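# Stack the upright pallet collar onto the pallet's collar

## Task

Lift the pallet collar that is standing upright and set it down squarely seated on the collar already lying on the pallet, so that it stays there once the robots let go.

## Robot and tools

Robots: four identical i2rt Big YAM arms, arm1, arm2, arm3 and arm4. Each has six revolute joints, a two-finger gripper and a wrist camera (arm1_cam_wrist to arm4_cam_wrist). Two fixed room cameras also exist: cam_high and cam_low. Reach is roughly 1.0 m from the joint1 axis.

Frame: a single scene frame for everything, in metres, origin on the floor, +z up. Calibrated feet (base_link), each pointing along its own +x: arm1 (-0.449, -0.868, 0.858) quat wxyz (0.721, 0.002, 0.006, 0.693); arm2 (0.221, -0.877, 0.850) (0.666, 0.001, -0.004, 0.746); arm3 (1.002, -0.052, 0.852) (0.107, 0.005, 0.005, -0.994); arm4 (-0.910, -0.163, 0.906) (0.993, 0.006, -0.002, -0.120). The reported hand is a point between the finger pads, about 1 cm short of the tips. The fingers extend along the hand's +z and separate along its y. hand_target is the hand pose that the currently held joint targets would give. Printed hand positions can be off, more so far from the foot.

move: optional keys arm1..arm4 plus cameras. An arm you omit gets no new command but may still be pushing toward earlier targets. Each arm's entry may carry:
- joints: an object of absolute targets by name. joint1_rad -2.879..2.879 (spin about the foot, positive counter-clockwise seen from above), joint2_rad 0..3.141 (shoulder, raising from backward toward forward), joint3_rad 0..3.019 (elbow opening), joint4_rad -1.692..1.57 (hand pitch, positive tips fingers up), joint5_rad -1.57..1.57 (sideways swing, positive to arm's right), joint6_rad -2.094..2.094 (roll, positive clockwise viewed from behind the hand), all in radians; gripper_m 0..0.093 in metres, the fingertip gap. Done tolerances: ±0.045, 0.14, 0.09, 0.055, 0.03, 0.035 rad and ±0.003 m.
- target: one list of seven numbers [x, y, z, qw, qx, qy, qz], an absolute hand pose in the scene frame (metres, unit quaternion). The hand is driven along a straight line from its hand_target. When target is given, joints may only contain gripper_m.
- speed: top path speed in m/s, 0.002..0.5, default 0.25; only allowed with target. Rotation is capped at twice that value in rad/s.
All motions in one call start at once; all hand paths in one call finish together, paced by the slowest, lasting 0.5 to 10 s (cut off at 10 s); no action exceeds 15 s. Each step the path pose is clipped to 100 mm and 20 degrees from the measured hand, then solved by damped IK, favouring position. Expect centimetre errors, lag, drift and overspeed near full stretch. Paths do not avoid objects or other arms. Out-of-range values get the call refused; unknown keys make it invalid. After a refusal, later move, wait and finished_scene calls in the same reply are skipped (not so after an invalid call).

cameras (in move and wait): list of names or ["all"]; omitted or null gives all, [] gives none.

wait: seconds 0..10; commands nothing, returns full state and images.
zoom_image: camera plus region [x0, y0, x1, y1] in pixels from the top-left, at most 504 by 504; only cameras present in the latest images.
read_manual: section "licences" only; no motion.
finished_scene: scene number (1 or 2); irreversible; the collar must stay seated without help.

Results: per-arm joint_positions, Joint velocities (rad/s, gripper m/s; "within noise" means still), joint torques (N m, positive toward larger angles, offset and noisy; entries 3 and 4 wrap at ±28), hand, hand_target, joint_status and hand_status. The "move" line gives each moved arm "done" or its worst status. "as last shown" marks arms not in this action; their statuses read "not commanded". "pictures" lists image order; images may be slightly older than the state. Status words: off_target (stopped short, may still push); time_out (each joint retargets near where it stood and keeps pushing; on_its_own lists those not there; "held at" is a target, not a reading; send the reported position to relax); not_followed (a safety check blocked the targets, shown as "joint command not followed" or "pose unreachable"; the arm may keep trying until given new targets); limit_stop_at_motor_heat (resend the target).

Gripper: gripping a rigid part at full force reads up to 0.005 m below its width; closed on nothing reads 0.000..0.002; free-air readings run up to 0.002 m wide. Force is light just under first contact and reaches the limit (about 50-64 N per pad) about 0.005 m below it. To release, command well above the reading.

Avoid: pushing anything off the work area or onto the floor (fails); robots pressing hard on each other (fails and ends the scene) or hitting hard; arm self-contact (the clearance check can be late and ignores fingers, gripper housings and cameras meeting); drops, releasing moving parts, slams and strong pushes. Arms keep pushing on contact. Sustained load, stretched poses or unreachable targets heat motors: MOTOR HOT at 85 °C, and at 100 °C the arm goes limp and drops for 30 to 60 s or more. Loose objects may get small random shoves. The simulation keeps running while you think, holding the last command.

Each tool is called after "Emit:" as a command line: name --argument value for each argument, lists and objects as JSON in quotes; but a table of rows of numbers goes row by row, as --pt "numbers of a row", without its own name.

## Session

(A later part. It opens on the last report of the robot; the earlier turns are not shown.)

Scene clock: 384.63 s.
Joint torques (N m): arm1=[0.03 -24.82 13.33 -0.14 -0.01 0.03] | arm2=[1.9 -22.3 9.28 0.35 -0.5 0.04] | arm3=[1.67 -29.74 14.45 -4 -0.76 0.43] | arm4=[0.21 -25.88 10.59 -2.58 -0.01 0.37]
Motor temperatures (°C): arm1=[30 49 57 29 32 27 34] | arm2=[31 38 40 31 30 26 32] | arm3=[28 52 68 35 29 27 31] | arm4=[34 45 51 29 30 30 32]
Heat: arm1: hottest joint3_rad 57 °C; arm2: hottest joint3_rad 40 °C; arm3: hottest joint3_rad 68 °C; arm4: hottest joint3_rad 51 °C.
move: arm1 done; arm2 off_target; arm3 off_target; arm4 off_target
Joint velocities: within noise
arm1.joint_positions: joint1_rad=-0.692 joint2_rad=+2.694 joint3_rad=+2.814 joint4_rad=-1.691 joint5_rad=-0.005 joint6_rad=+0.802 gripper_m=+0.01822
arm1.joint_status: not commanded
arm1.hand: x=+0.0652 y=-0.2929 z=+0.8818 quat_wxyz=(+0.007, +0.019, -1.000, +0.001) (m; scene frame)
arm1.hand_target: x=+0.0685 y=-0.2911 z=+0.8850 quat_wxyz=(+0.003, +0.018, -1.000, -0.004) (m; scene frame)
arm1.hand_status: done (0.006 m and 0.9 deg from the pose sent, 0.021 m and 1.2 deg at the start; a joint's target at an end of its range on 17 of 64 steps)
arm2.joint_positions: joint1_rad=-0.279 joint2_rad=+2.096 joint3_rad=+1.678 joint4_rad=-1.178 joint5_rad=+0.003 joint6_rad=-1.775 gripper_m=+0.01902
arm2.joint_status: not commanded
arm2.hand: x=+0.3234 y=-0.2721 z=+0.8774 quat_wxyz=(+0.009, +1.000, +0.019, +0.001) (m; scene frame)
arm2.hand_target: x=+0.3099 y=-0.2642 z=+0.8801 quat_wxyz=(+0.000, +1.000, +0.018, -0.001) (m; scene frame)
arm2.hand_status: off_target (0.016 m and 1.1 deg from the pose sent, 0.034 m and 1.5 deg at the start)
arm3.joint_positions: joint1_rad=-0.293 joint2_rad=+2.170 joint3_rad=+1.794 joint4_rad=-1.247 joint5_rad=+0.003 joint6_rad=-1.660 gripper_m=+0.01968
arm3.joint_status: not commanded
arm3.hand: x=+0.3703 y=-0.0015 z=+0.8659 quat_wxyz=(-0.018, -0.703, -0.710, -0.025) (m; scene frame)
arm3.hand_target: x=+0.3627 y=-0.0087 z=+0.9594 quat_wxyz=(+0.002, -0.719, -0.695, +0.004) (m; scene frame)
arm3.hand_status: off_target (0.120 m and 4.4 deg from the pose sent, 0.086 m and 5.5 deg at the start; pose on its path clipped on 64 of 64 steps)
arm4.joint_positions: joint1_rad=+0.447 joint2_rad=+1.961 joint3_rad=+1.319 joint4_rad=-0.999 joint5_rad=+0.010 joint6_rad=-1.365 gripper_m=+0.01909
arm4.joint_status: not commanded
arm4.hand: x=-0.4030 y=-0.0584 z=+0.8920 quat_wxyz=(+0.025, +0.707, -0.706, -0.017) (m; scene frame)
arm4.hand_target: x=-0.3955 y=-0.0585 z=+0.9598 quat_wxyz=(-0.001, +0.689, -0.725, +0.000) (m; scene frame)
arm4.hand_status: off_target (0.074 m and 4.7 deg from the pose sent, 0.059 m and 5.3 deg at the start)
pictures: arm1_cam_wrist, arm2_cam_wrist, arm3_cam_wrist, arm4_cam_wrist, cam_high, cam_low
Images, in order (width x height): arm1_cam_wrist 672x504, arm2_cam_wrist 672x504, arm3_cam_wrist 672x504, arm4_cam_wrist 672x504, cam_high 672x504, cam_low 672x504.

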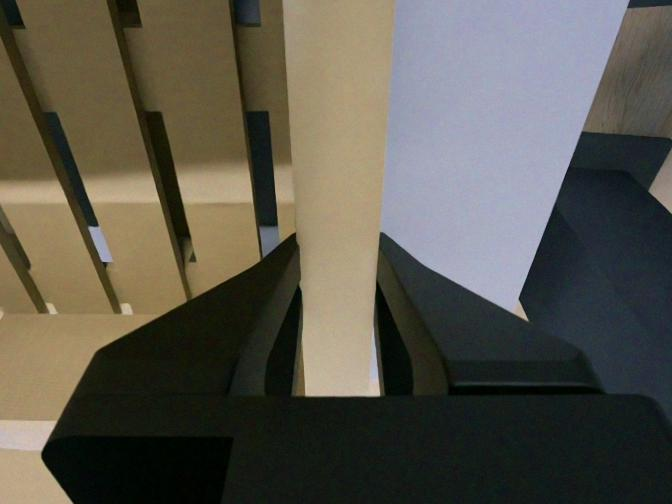

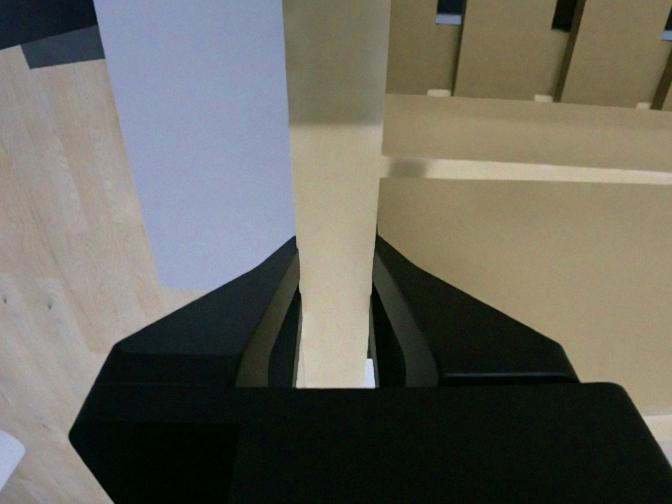

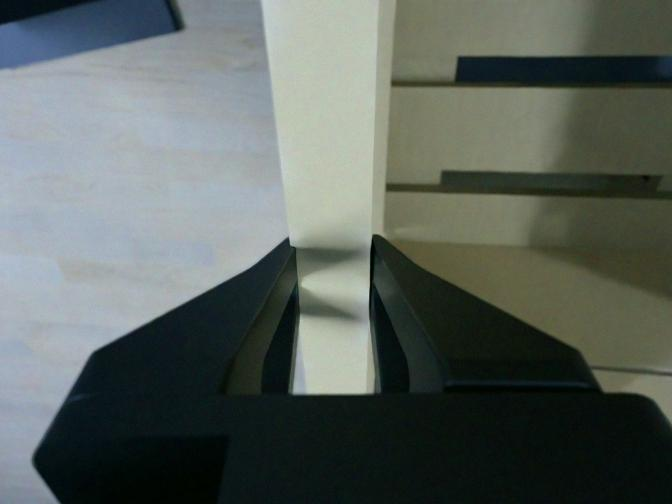

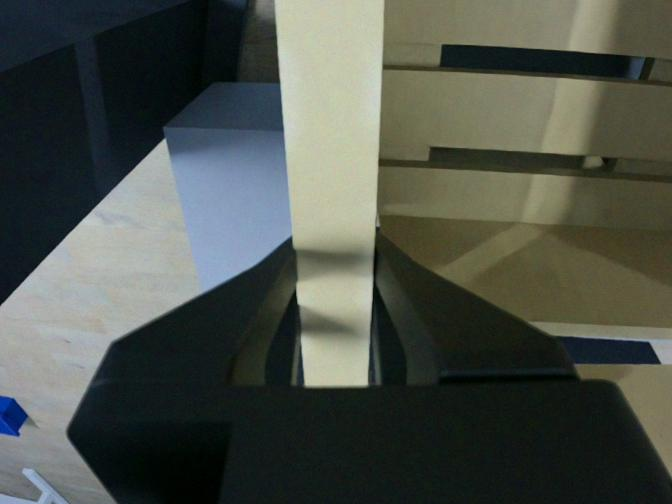

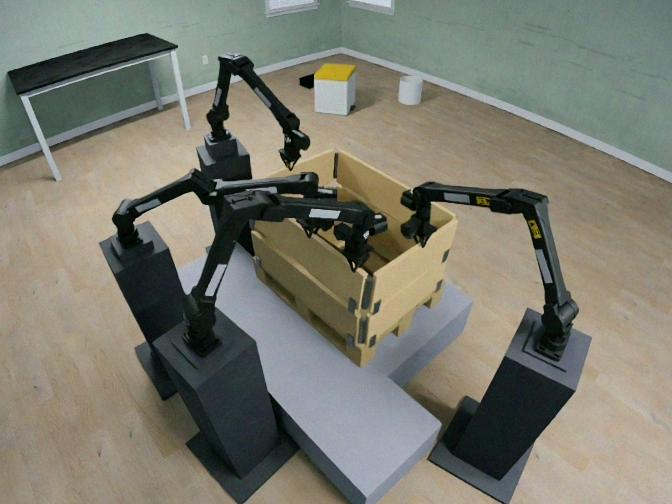

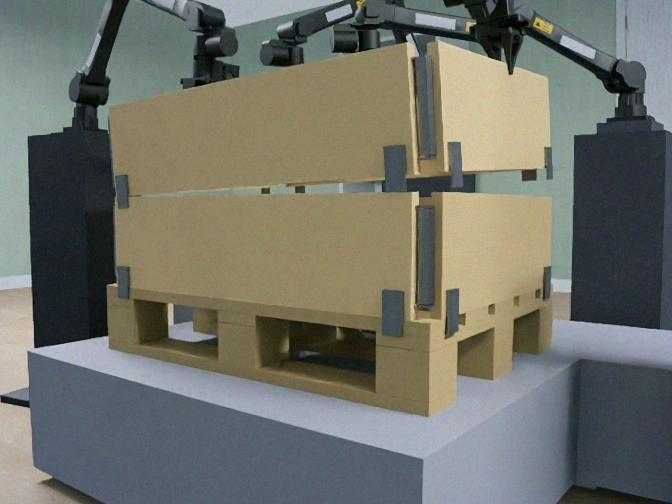

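Emit:
move --arm1 '{"target":[0.070,-0.294,0.865,0,-0.0175,0.9998,0],"speed":0.04}' --arm2 '{"target":[0.312,-0.266,0.862,0,0.9998,0.0175,0],"speed":0.04}' --arm3 '{"target":[0.357,-0.010,0.955,0,0.7193,0.6947,0],"speed":0.04}' --arm4 '{"target":[-0.394,-0.06,0.930,0,-0.6884,0.7254,0],"speed":0.04}'

Emit:
zoom_image --camera "cam_low" --region '[90, 80, 290, 230]'

Emit:
zoom_image --camera "cam_low" --region '[370, 80, 570, 230]'

Emit:
zoom_image --camera "cam_high" --region '[230, 130, 480, 370]'

Scene clock: 392.40 s.
Joint torques (N m): arm1=[-0.15 -26.99 9.69 1.25 0.25 0.02] | arm2=[1.26 -21.95 9.26 0.31 -0.44 -0.01] | arm3=[1.9 -29.98 13.72 -3.45 -0.47 0.29] | arm4=[-0.15 -26.52 8.25 -1.94 0.03 0.32]
Motor temperatures (°C): arm1=[30 49 56 29 32 27 34] | arm2=[31 38 39 31 30 26 32] | arm3=[28 52 65 35 29 27 31] | arm4=[34 46 50 29 30 30 32]
Heat: arm1: hottest joint3_rad 56 °C; arm2: hottest joint3_rad 39 °C; arm3: hottest joint3_rad 65 °C; arm4: hottest joint3_rad 50 °C.
move: arm1 off_target; arm2 off_target; arm3 off_target; arm4 off_target
Joint velocities: within noise
arm1.joint_positions: joint1_rad=-0.692 joint2_rad=+2.688 joint3_rad=+2.738 joint4_rad=-1.643 joint5_rad=-0.002 joint6_rad=+0.801 gripper_m=+0.01822
arm1.joint_status: not commanded
arm1.hand: x=+0.0628 y=-0.2963 z=+0.8573 quat_wxyz=(+0.014, +0.020, -1.000, +0.010) (m; scene frame)
arm1.hand_target: x=+0.0700 y=-0.2941 z=+0.8652 quat_wxyz=(+0.000, +0.018, -1.000, +0.001) (m; scene frame)
arm1.hand_status: off_target (0.011 m and 2.0 deg from the pose sent, 0.018 m and 0.9 deg at the start)
arm2.joint_positions: joint1_rad=-0.273 joint2_rad=+2.109 joint3_rad=+1.652 joint4_rad=-1.137 joint5_rad=+0.005 joint6_rad=-1.772 gripper_m=+0.01902
arm2.joint_status: not commanded
arm2.hand: x=+0.3200 y=-0.2732 z=+0.8610 quat_wxyz=(+0.008, +1.000, +0.021, +0.002) (m; scene frame)
arm2.hand_target: x=+0.3122 y=-0.2661 z=+0.8620 quat_wxyz=(+0.000, +1.000, +0.018, +0.001) (m; scene frame)
arm2.hand_status: off_target (0.011 m and 1.0 deg from the pose sent, 0.020 m and 1.1 deg at the start)
arm3.joint_positions: joint1_rad=-0.293 joint2_rad=+2.184 joint3_rad=+1.799 joint4_rad=-1.248 joint5_rad=-0.004 joint6_rad=-1.645 gripper_m=+0.01968
arm3.joint_status: not commanded
arm3.hand: x=+0.3703 y=-0.0025 z=+0.8594 quat_wxyz=(-0.024, -0.708, -0.705, -0.026) (m; scene frame)
arm3.hand_target: x=+0.3607 y=-0.0099 z=+0.9500 quat_wxyz=(+0.001, -0.719, -0.695, +0.002) (m; scene frame)
arm3.hand_status: off_target (0.097 m and 4.4 deg from the pose sent, 0.091 m and 4.4 deg at the start)
arm4.joint_positions: joint1_rad=+0.447 joint2_rad=+2.014 joint3_rad=+1.307 joint4_rad=-0.938 joint5_rad=+0.010 joint6_rad=-1.363 gripper_m=+0.01909
arm4.joint_status: not commanded
arm4.hand: x=-0.4027 y=-0.0580 z=+0.8609 quat_wxyz=(+0.027, +0.707, -0.707, -0.018) (m; scene frame)
arm4.hand_target: x=-0.3949 y=-0.0603 z=+0.9244 quat_wxyz=(+0.000, +0.689, -0.725, +0.001) (m; scene frame)
arm4.hand_status: off_target (0.070 m and 4.8 deg from the pose sent, 0.039 m and 4.7 deg at the start)
pictures: arm1_cam_wrist, arm2_cam_wrist, arm3_cam_wrist, arm4_cam_wrist, cam_high, cam_low
Images, in order (width x height): arm1_cam_wrist 672x504, arm2_cam_wrist 672x504, arm3_cam_wrist 672x504, arm4_cam_wrist 672x504, cam_high 672x504, cam_low 672x504.

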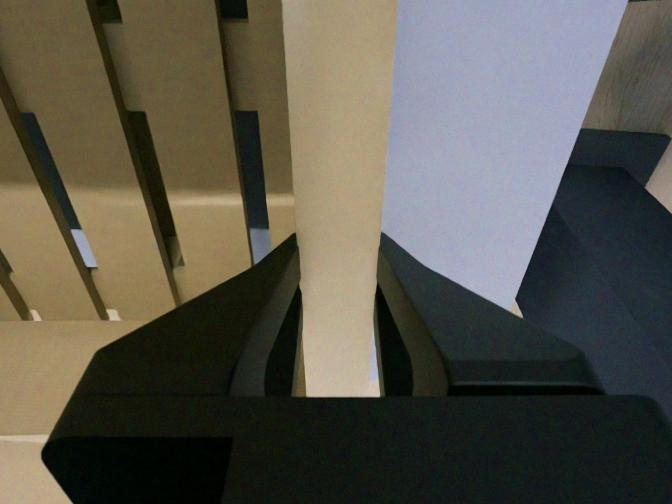

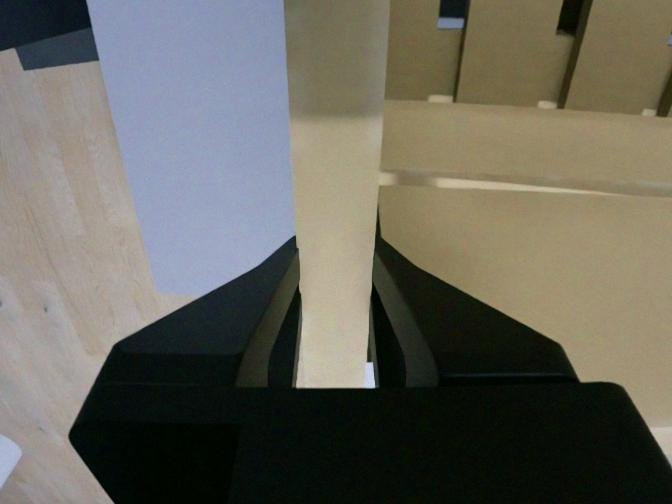

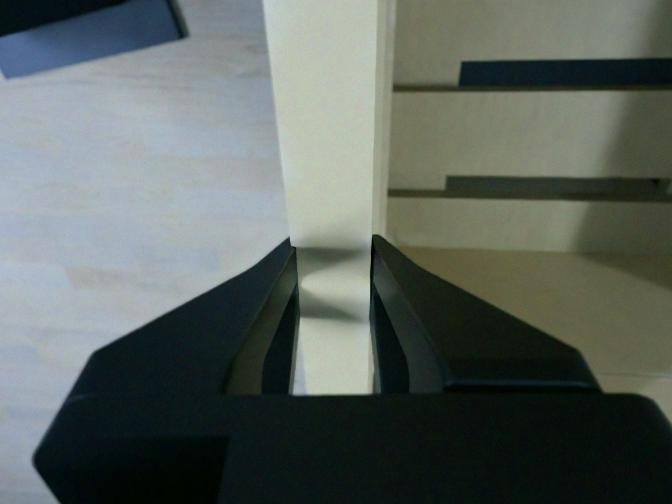

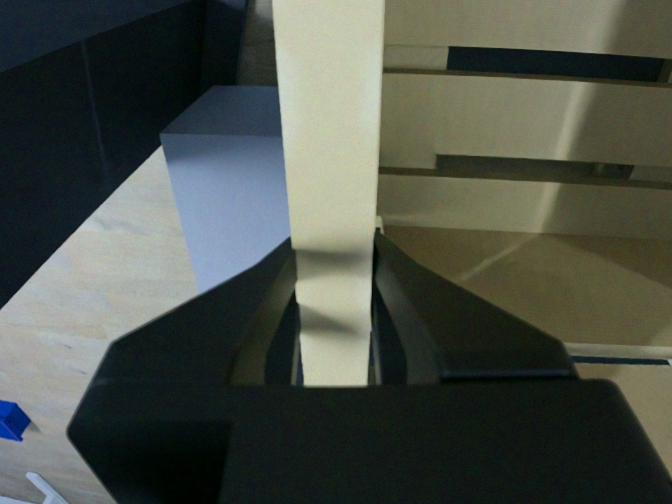

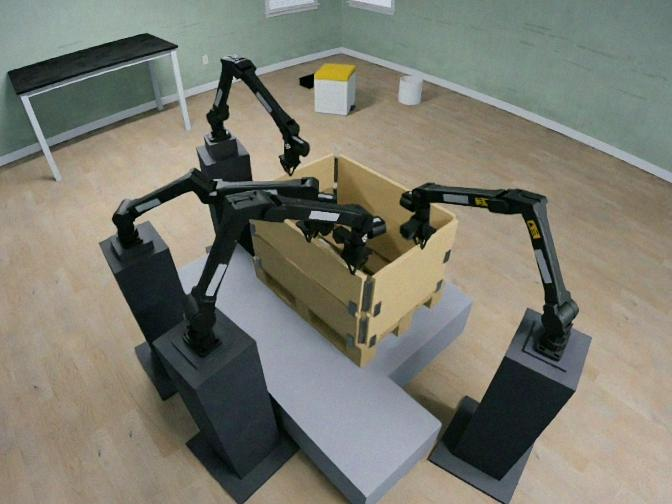

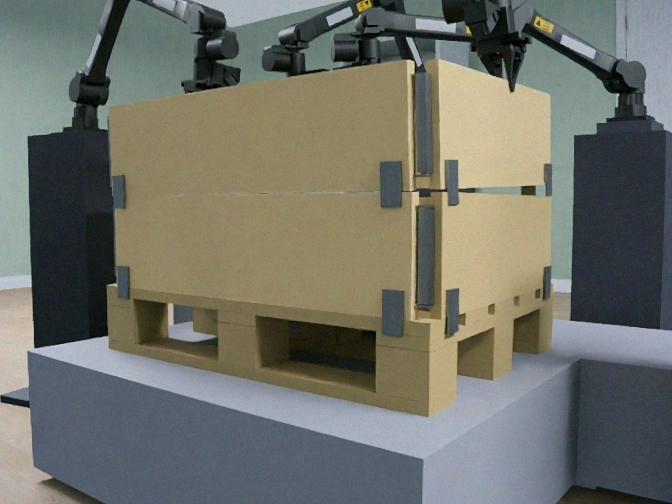

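Scaled by 2.520 from the camera's 672x504 image, which has a finer 960x720 frame.

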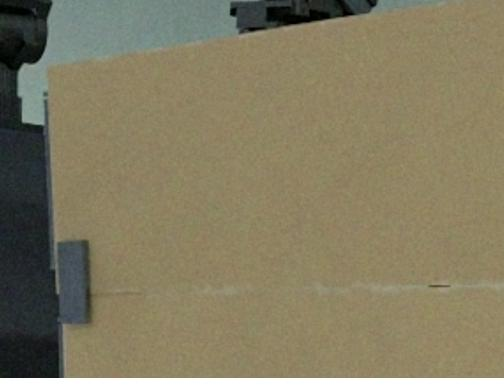

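Scaled by 2.520 from the camera's 672x504 image, which has a finer 960x720 frame.

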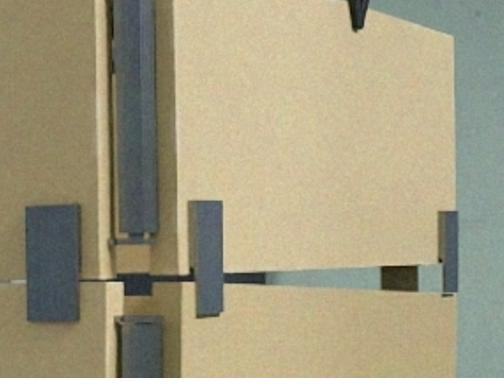

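Scaled by 2.016 from the camera's 672x504 image, which has a finer 960x720 frame.

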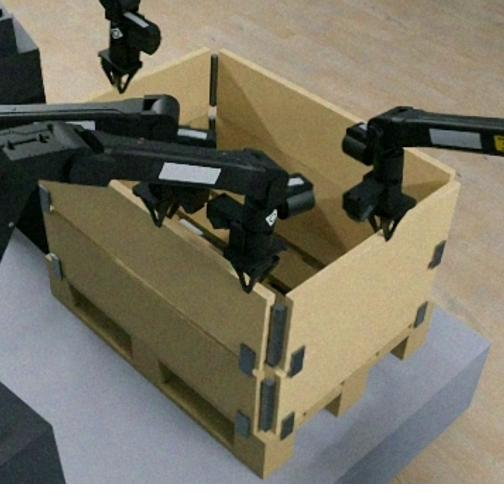

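Emit:
move --arm1 '{"target":[0.064,-0.296,0.835,0,-0.0175,0.9998,0],"speed":0.04}' --arm2 '{"target":[0.308,-0.268,0.832,0,0.9998,0.0175,0],"speed":0.04}' --arm3 '{"target":[0.355,-0.012,0.92,0,0.7193,0.6947,0],"speed":0.04}' --arm4 '{"target":[-0.396,-0.06,0.905,0,-0.6947,0.7193,0],"speed":0.04}'

Emit:
zoom_image --camera "cam_low" --region '[370, 80, 570, 230]'

Emit:
zoom_image --camera "cam_high" --region '[230, 130, 480, 370]'

Emit:
zoom_image --camera "cam_low" --region '[90, 80, 290, 230]'

Scene clock: 400.67 s.
Joint torques (N m): arm1=[0.15 -25.64 9.35 1.22 0.31 0.07] | arm2=[1.55 -20.48 8.92 0.68 -0.5 0] | arm3=[2.2 -28.45 11.29 -1.74 -0.48 0.29] | arm4=[-0.03 -25.29 7.64 -1.62 -0.03 0.18]
Motor temperatures (°C): arm1=[30 51 54 29 32 27 34] | arm2=[31 40 39 31 30 26 32] | arm3=[28 52 62 35 29 27 31] | arm4=[34 47 50 29 29 30 32]
Heat: arm1: hottest joint3_rad 54 °C; arm2: hottest joint2_rad 40 °C; arm3: hottest joint3_rad 62 °C; arm4: hottest joint3_rad 50 °C.
move: arm1 done; arm2 off_target; arm3 off_target; arm4 off_target
Joint velocities: within noise
arm1.joint_positions: joint1_rad=-0.692 joint2_rad=+2.634 joint3_rad=+2.580 joint4_rad=-1.522 joint5_rad=-0.005 joint6_rad=+0.802 gripper_m=+0.01823
arm1.joint_status: not commanded
arm1.hand: x=+0.0609 y=-0.2975 z=+0.8377 quat_wxyz=(+0.009, +0.019, -1.000, +0.003) (m; scene frame)
arm1.hand_target: x=+0.0639 y=-0.2959 z=+0.8351 quat_wxyz=(+0.001, +0.017, -1.000, +0.000) (m; scene frame)
arm1.hand_status: done (0.004 m and 1.1 deg from the pose sent, 0.022 m and 2.0 deg at the start)
arm2.joint_positions: joint1_rad=-0.271 joint2_rad=+2.122 joint3_rad=+1.618 joint4_rad=-1.080 joint5_rad=+0.003 joint6_rad=-1.766 gripper_m=+0.01902
arm2.joint_status: not commanded
arm2.hand: x=+0.3183 y=-0.2749 z=+0.8415 quat_wxyz=(+0.003, +1.000, +0.018, +0.003) (m; scene frame)
arm2.hand_target: x=+0.3076 y=-0.2684 z=+0.8321 quat_wxyz=(+0.000, +1.000, +0.017, -0.001) (m; scene frame)
arm2.hand_status: off_target (0.016 m and 0.5 deg from the pose sent, 0.032 m and 1.0 deg at the start)
arm3.joint_positions: joint1_rad=-0.293 joint2_rad=+2.200 joint3_rad=+1.799 joint4_rad=-1.236 joint5_rad=-0.004 joint6_rad=-1.639 gripper_m=+0.01968
arm3.joint_status: not commanded
arm3.hand: x=+0.3693 y=-0.0023 z=+0.8494 quat_wxyz=(-0.025, -0.711, -0.703, -0.027) (m; scene frame)
arm3.hand_target: x=+0.3574 y=-0.0119 z=+0.9174 quat_wxyz=(+0.000, -0.720, -0.694, +0.001) (m; scene frame)
arm3.hand_status: off_target (0.073 m and 4.4 deg from the pose sent, 0.063 m and 4.4 deg at the start)
arm4.joint_positions: joint1_rad=+0.447 joint2_rad=+2.027 joint3_rad=+1.287 joint4_rad=-0.892 joint5_rad=+0.002 joint6_rad=-1.365 gripper_m=+0.01909
arm4.joint_status: not commanded
arm4.hand: x=-0.4038 y=-0.0568 z=+0.8484 quat_wxyz=(+0.020, +0.707, -0.706, -0.018) (m; scene frame)
arm4.hand_target: x=-0.3969 y=-0.0587 z=+0.9013 quat_wxyz=(-0.002, +0.695, -0.719, -0.003) (m; scene frame)
arm4.hand_status: off_target (0.057 m and 3.7 deg from the pose sent, 0.045 m and 4.3 deg at the start)
pictures: arm1_cam_wrist, arm2_cam_wrist, arm3_cam_wrist, arm4_cam_wrist, cam_high, cam_low
Images, in order (width x height): arm1_cam_wrist 672x504, arm2_cam_wrist 672x504, arm3_cam_wrist 672x504, arm4_cam_wrist 672x504, cam_high 672x504, cam_low 672x504.

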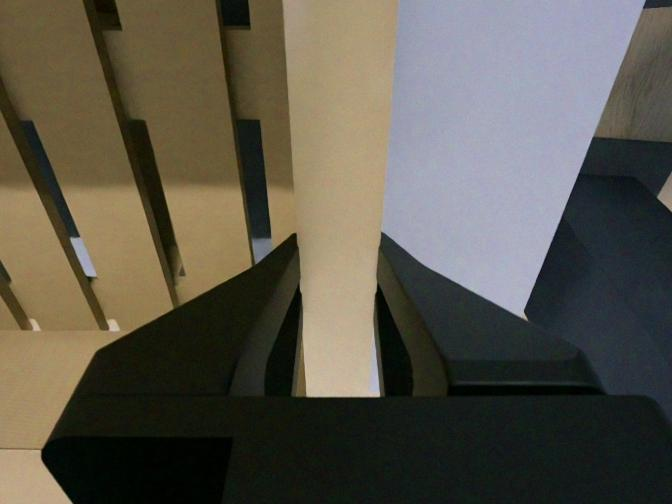

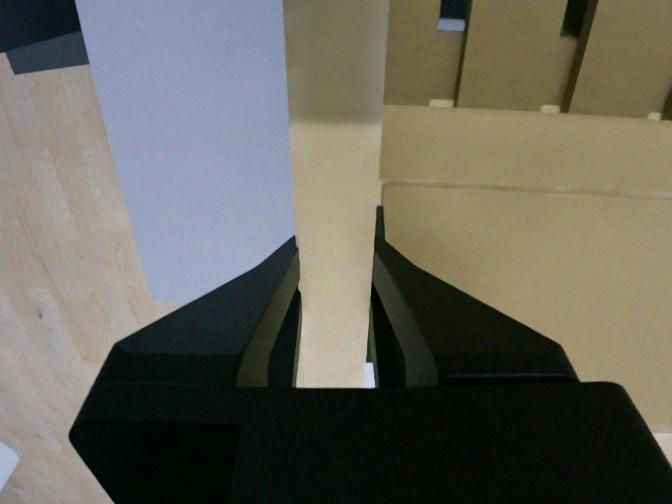

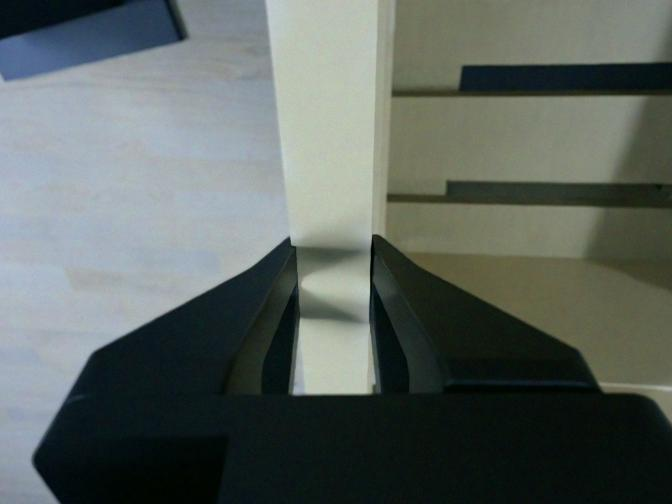

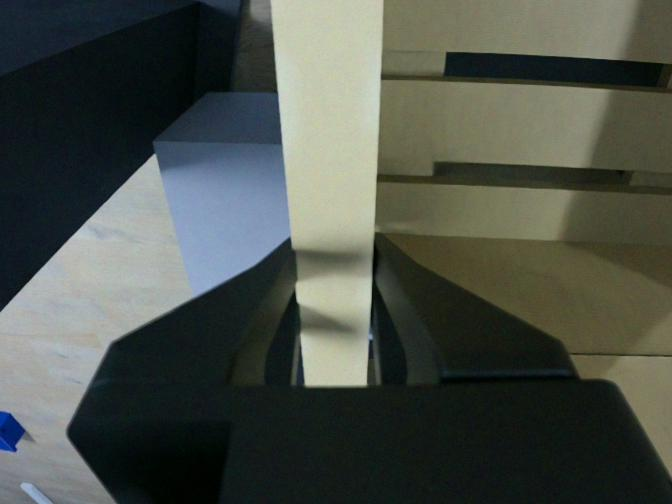

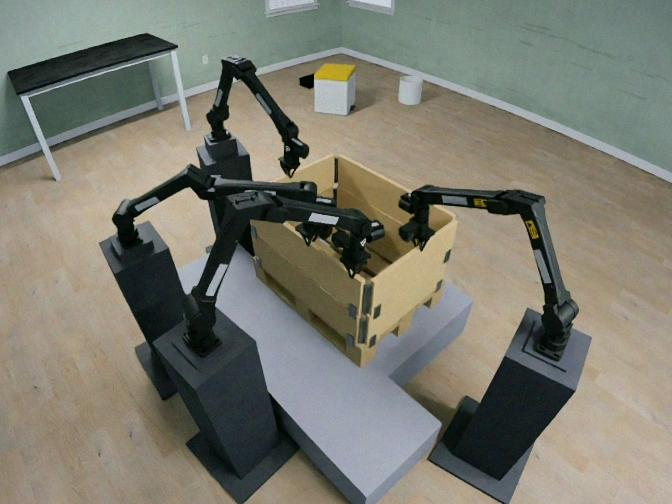

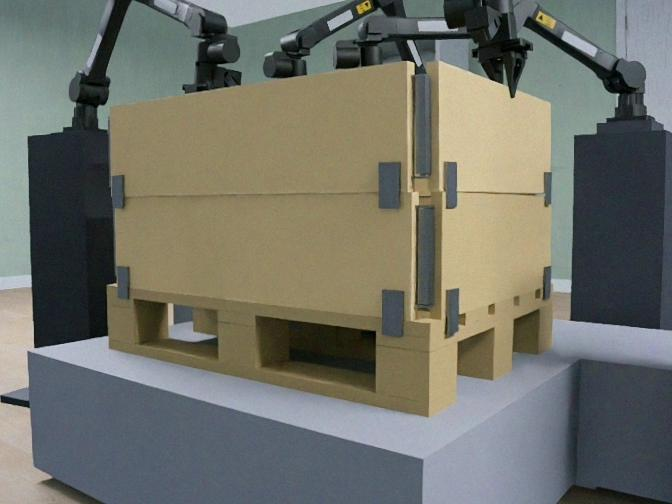

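Scaled by 2.520 from the camera's 672x504 image, which has a finer 960x720 frame.

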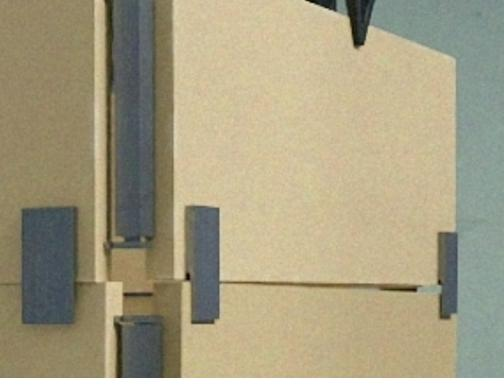

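Scaled by 2.016 from the camera's 672x504 image, which has a finer 960x720 frame.

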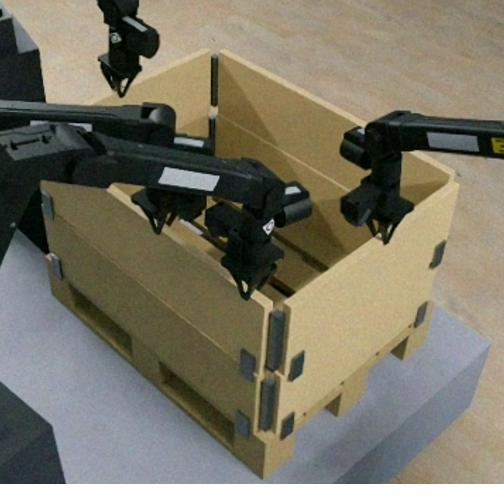

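Scaled by 2.520 from the camera's 672x504 image, which has a finer 960x720 frame.

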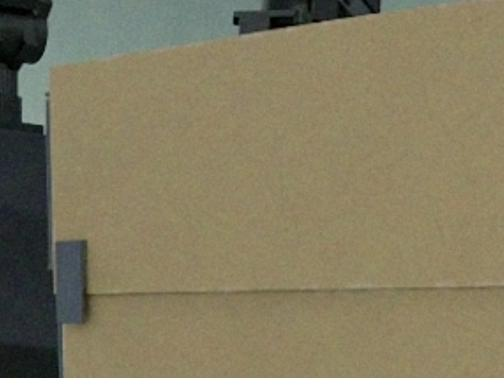

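Emit:
move --arm1 '{"target":[0.054,-0.298,0.825,0,-0.0175,0.9998,0],"speed":0.04}' --arm2 '{"target":[0.296,-0.270,0.822,0,0.9998,0.0175,0],"speed":0.04}' --arm3 '{"target":[0.340,-0.012,0.88,0,0.7071,0.7071,0],"speed":0.04}' --arm4 '{"target":[-0.408,-0.058,0.87,0,-0.7071,0.7071,0],"speed":0.04}'

Emit:
zoom_image --camera "cam_low" --region '[370, 80, 570, 230]'

Emit:
zoom_image --camera "cam_high" --region '[230, 130, 480, 370]'

Emit:
zoom_image --camera "cam_low" --region '[90, 80, 290, 230]'

Scene clock: 409.00 s.
Joint torques (N m): arm1=[0.85 -25 8.62 0.66 0.28 0.11] | arm2=[2.61 -20.01 7.75 1.18 -0.57 0.09] | arm3=[2.43 -22.89 13.16 -0.39 -0.44 -0.02] | arm4=[0.56 -22.3 5.63 -0.47 0.21 0.01]
Motor temperatures (°C): arm1=[30 50 53 29 32 27 34] | arm2=[31 40 38 31 30 26 32] | arm3=[28 54 60 34 29 27 31] | arm4=[34 48 49 29 29 30 32]
Heat: arm1: hottest joint3_rad 53 °C; arm2: hottest joint2_rad 40 °C; arm3: hottest joint3_rad 60 °C; arm4: hottest joint3_rad 49 °C.
move: arm1 off_target; arm2 off_target; arm3 off_target; arm4 off_target
Joint velocities: within noise
arm1.joint_positions: joint1_rad=-0.692 joint2_rad=+2.586 joint3_rad=+2.479 joint4_rad=-1.441 joint5_rad=-0.003 joint6_rad=+0.804 gripper_m=+0.01823
arm1.joint_status: not commanded
arm1.hand: x=+0.0602 y=-0.2986 z=+0.8348 quat_wxyz=(-0.001, +0.019, -1.000, -0.007) (m; scene frame)
arm1.hand_target: x=+0.0540 y=-0.2980 z=+0.8251 quat_wxyz=(+0.000, +0.018, -1.000, +0.000) (m; scene frame)
arm1.hand_status: off_target (0.012 m and 0.8 deg from the pose sent, 0.014 m and 1.1 deg at the start)
arm2.joint_positions: joint1_rad=-0.266 joint2_rad=+2.121 joint3_rad=+1.610 joint4_rad=-1.068 joint5_rad=+0.008 joint6_rad=-1.758 gripper_m=+0.01902
arm2.joint_status: not commanded
arm2.hand: x=+0.3163 y=-0.2751 z=+0.8395 quat_wxyz=(+0.001, +1.000, +0.017, +0.005) (m; scene frame)
arm2.hand_target: x=+0.2966 y=-0.2713 z=+0.8225 quat_wxyz=(+0.001, +1.000, +0.018, +0.001) (m; scene frame)
arm2.hand_status: off_target (0.027 m and 0.6 deg from the pose sent, 0.030 m and 0.5 deg at the start)
arm3.joint_positions: joint1_rad=-0.293 joint2_rad=+2.207 joint3_rad=+1.802 joint4_rad=-1.229 joint5_rad=-0.004 joint6_rad=-1.639 gripper_m=+0.01968
arm3.joint_status: not commanded
arm3.hand: x=+0.3674 y=-0.0021 z=+0.8454 quat_wxyz=(-0.024, -0.711, -0.703, -0.026) (m; scene frame)
arm3.hand_target: x=+0.3425 y=-0.0123 z=+0.8807 quat_wxyz=(+0.000, -0.707, -0.707, +0.000) (m; scene frame)
arm3.hand_status: off_target (0.045 m and 4.1 deg from the pose sent, 0.043 m and 4.3 deg at the start)
arm4.joint_positions: joint1_rad=+0.447 joint2_rad=+2.022 joint3_rad=+1.252 joint4_rad=-0.834 joint5_rad=+0.003 joint6_rad=-1.374 gripper_m=+0.01909
arm4.joint_status: not commanded
arm4.hand: x=-0.4063 y=-0.0575 z=+0.8406 quat_wxyz=(+0.008, +0.711, -0.703, -0.010) (m; scene frame)
arm4.hand_target: x=-0.4078 y=-0.0579 z=+0.8684 quat_wxyz=(+0.000, +0.707, -0.707, +0.000) (m; scene frame)
arm4.hand_status: off_target (0.029 m and 1.6 deg from the pose sent, 0.022 m and 3.0 deg at the start)
pictures: arm1_cam_wrist, arm2_cam_wrist, arm3_cam_wrist, arm4_cam_wrist, cam_high, cam_low
Images, in order (width x height): arm1_cam_wrist 672x504, arm2_cam_wrist 672x504, arm3_cam_wrist 672x504, arm4_cam_wrist 672x504, cam_high 672x504, cam_low 672x504.

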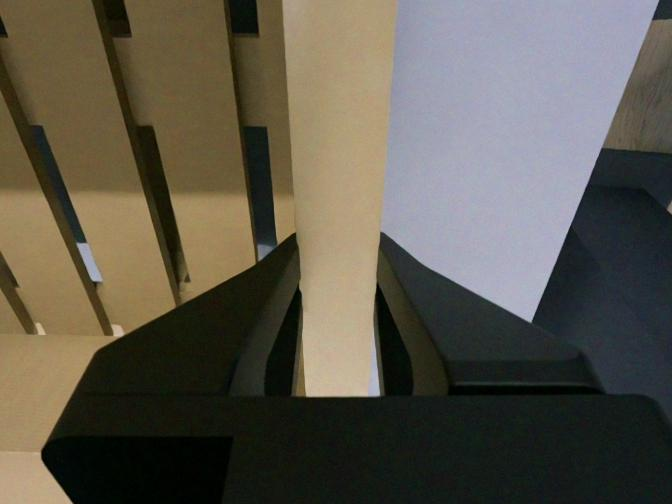

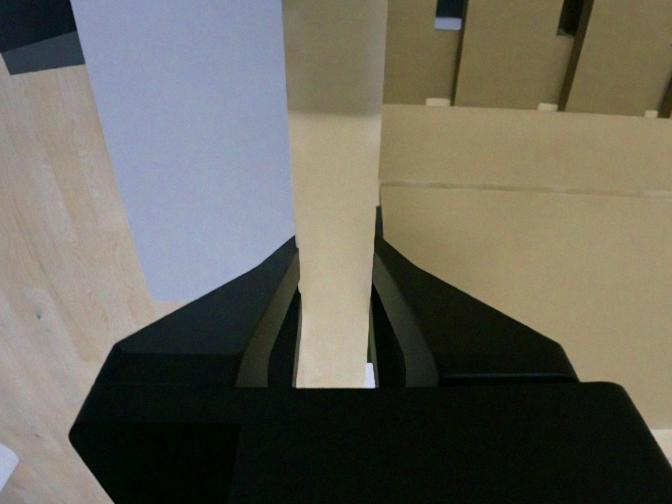

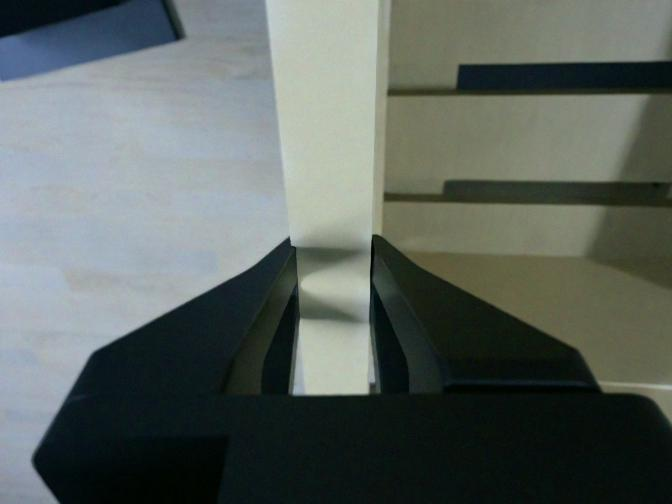

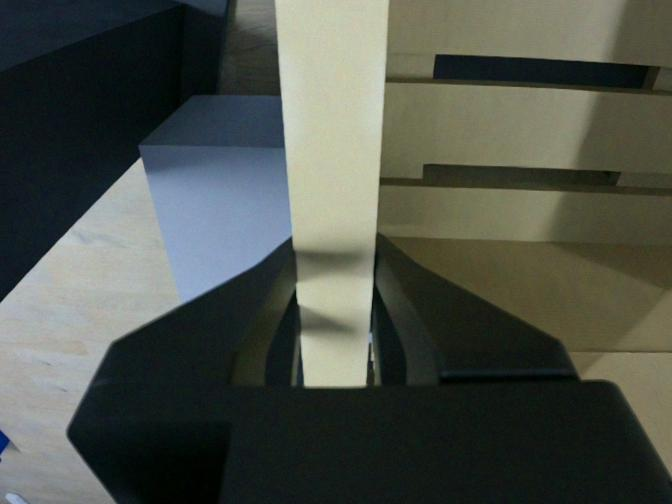

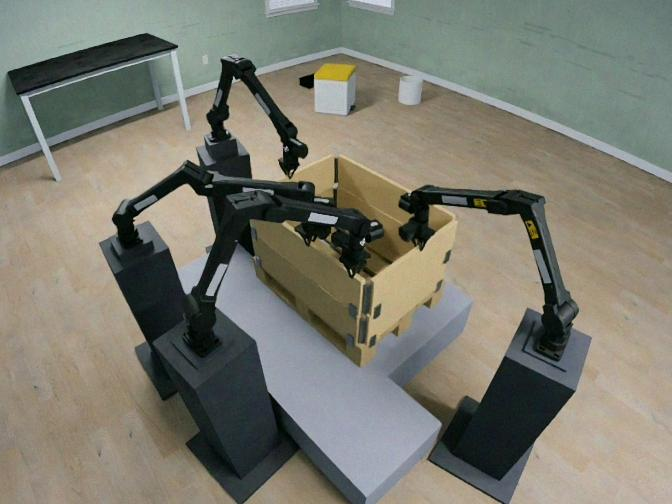

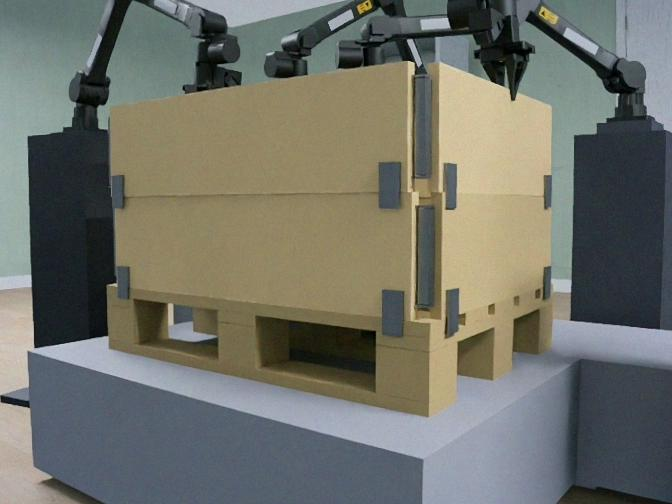

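Scaled by 2.520 from the camera's 672x504 image, which has a finer 960x720 frame.

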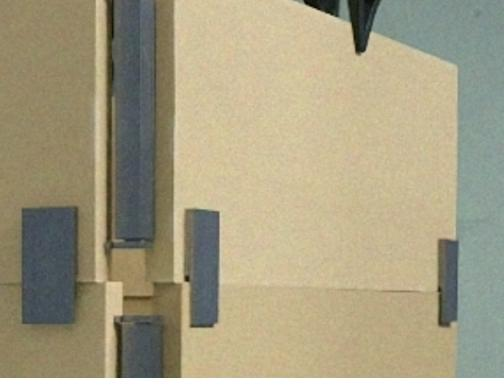

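Scaled by 2.016 from the camera's 672x504 image, which has a finer 960x720 frame.

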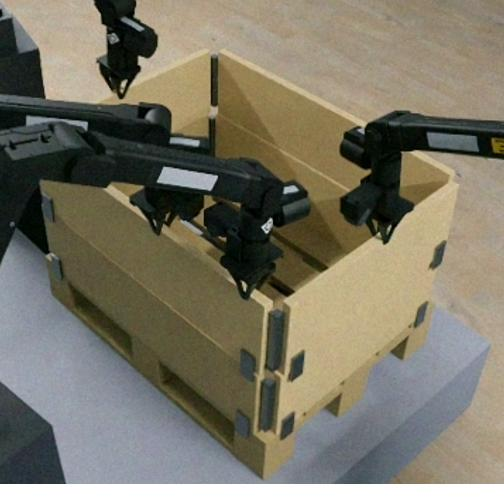

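Scaled by 2.520 from the camera's 672x504 image, which has a finer 960x720 frame.

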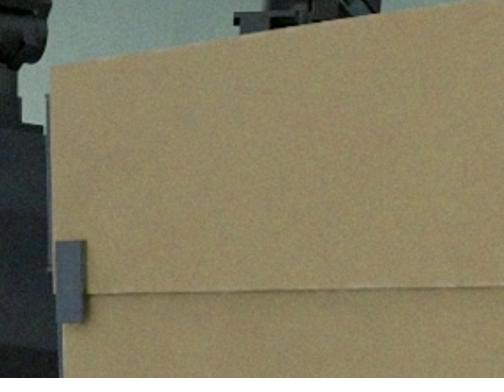

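Emit:
move --arm1 '{"target":[0.034,-0.298,0.830,0,-0.0175,0.9998,0],"speed":0.04}' --arm2 '{"target":[0.274,-0.270,0.828,0,0.9998,0.0175,0],"speed":0.04}' --arm3 '{"target":[0.315,-0.012,0.89,0,0.7071,0.7071,0],"speed":0.04}' --arm4 '{"target":[-0.433,-0.058,0.88,0,-0.7071,0.7071,0],"speed":0.04}' --cameras '["cam_low","cam_high"]'

Emit:
zoom_image --camera "cam_low" --region '[370, 80, 570, 230]'

Emit:
zoom_image --camera "cam_low" --region '[90, 80, 290, 230]'

Emit:
zoom_image --camera "cam_high" --region '[300, 230, 480, 370]'

Scene clock: 418.37 s.
Joint torques (N m): arm1=[1.32 -25.05 8.55 0.35 0.21 0.18] | arm2=[3.6 -20.66 7.86 0.8 -0.84 0.21] | arm3=[2.67 -23.77 15.21 -0.18 -0.45 -0.01] | arm4=[1.49 -23.94 4.08 -1.44 0.16 0.06]
Motor temperatures (°C): arm1=[30 50 51 29 32 27 34] | arm2=[31 38 37 31 30 26 32] | arm3=[28 53 62 34 29 27 31] | arm4=[34 48 48 29 29 30 33]
Heat: arm1: hottest joint3_rad 51 °C; arm2: hottest joint2_rad 38 °C; arm3: hottest joint3_rad 62 °C; arm4: hottest joint2_rad 48 °C.
move: arm1 off_target; arm2 off_target; arm3 off_target; arm4 off_target
Joint velocities: within noise
arm1.joint_positions: joint1_rad=-0.678 joint2_rad=+2.527 joint3_rad=+2.364 joint4_rad=-1.373 joint5_rad=+0.000 joint6_rad=+0.814 gripper_m=+0.01823
arm1.joint_status: not commanded
arm1.hand: x=+0.0469 y=-0.2987 z=+0.8347 quat_wxyz=(-0.006, +0.020, -1.000, -0.010) (m; scene frame)
arm1.hand_target: x=+0.0358 y=-0.2961 z=+0.8299 quat_wxyz=(-0.004, +0.019, -1.000, -0.004) (m; scene frame)
arm1.hand_status: off_target (0.014 m and 1.4 deg from the pose sent, 0.027 m and 0.8 deg at the start)
arm2.joint_positions: joint1_rad=-0.244 joint2_rad=+2.116 joint3_rad=+1.602 joint4_rad=-1.065 joint5_rad=+0.013 joint6_rad=-1.736 gripper_m=+0.01902
arm2.joint_status: not commanded
arm2.hand: x=+0.3032 y=-0.2751 z=+0.8398 quat_wxyz=(+0.001, +1.000, +0.017, +0.008) (m; scene frame)
arm2.hand_target: x=+0.2744 y=-0.2711 z=+0.8285 quat_wxyz=(+0.000, +1.000, +0.018, +0.000) (m; scene frame)
arm2.hand_status: off_target (0.032 m and 0.9 deg from the pose sent, 0.044 m and 0.6 deg at the start)
arm3.joint_positions: joint1_rad=-0.293 joint2_rad=+2.265 joint3_rad=+1.909 joint4_rad=-1.313 joint5_rad=-0.004 joint6_rad=-1.639 gripper_m=+0.01967
arm3.joint_status: not commanded
arm3.hand: x=+0.3543 y=-0.0011 z=+0.8469 quat_wxyz=(-0.038, -0.710, -0.702, -0.038) (m; scene frame)
arm3.hand_target: x=+0.3204 y=-0.0126 z=+0.8918 quat_wxyz=(-0.001, -0.707, -0.707, -0.001) (m; scene frame)
arm3.hand_status: off_target (0.059 m and 6.1 deg from the pose sent, 0.069 m and 4.1 deg at the start)
arm4.joint_positions: joint1_rad=+0.447 joint2_rad=+1.990 joint3_rad=+1.193 joint4_rad=-0.791 joint5_rad=+0.005 joint6_rad=-1.371 gripper_m=+0.01898
arm4.joint_status: not commanded
arm4.hand: x=-0.4192 y=-0.0605 z=+0.8402 quat_wxyz=(+0.002, +0.710, -0.705, -0.005) (m; scene frame)
arm4.hand_target: x=-0.4322 y=-0.0582 z=+0.8759 quat_wxyz=(+0.000, +0.708, -0.707, +0.000) (m; scene frame)
arm4.hand_status: off_target (0.042 m and 0.7 deg from the pose sent, 0.048 m and 1.6 deg at the start)
pictures: cam_high, cam_low
Images, in order (width x height): cam_high 672x504, cam_low 672x504.

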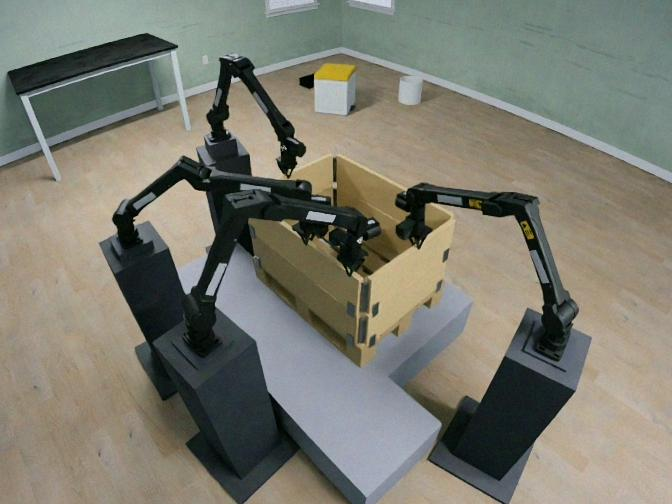

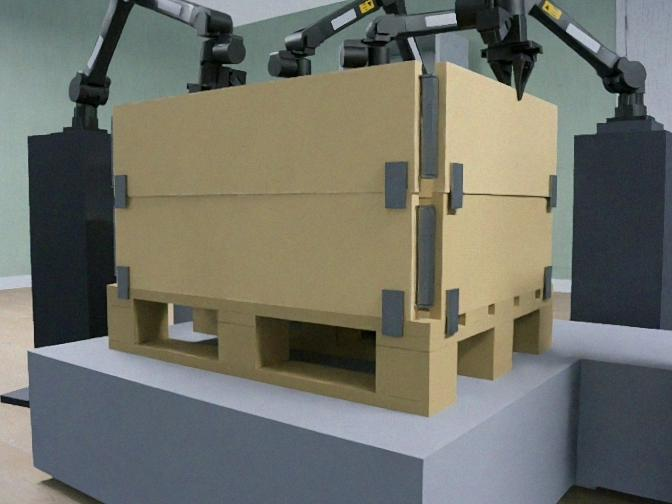

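Scaled by 2.520 from the camera's 672x504 image, which has a finer 960x720 frame.

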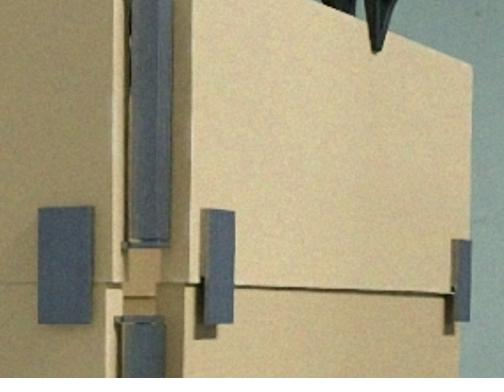

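Scaled by 2.520 from the camera's 672x504 image, which has a finer 960x720 frame.

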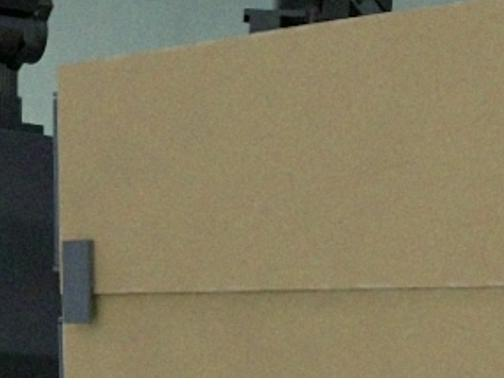

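Scaled by 2.800 from the camera's 672x504 image, which has a finer 960x720 frame.

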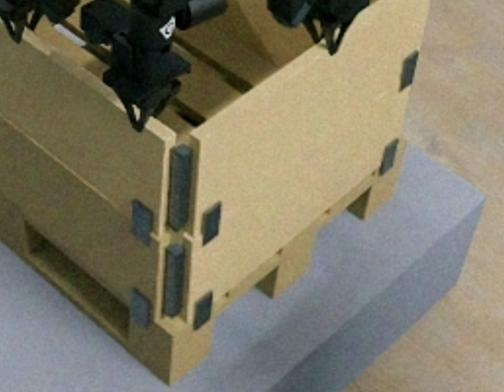

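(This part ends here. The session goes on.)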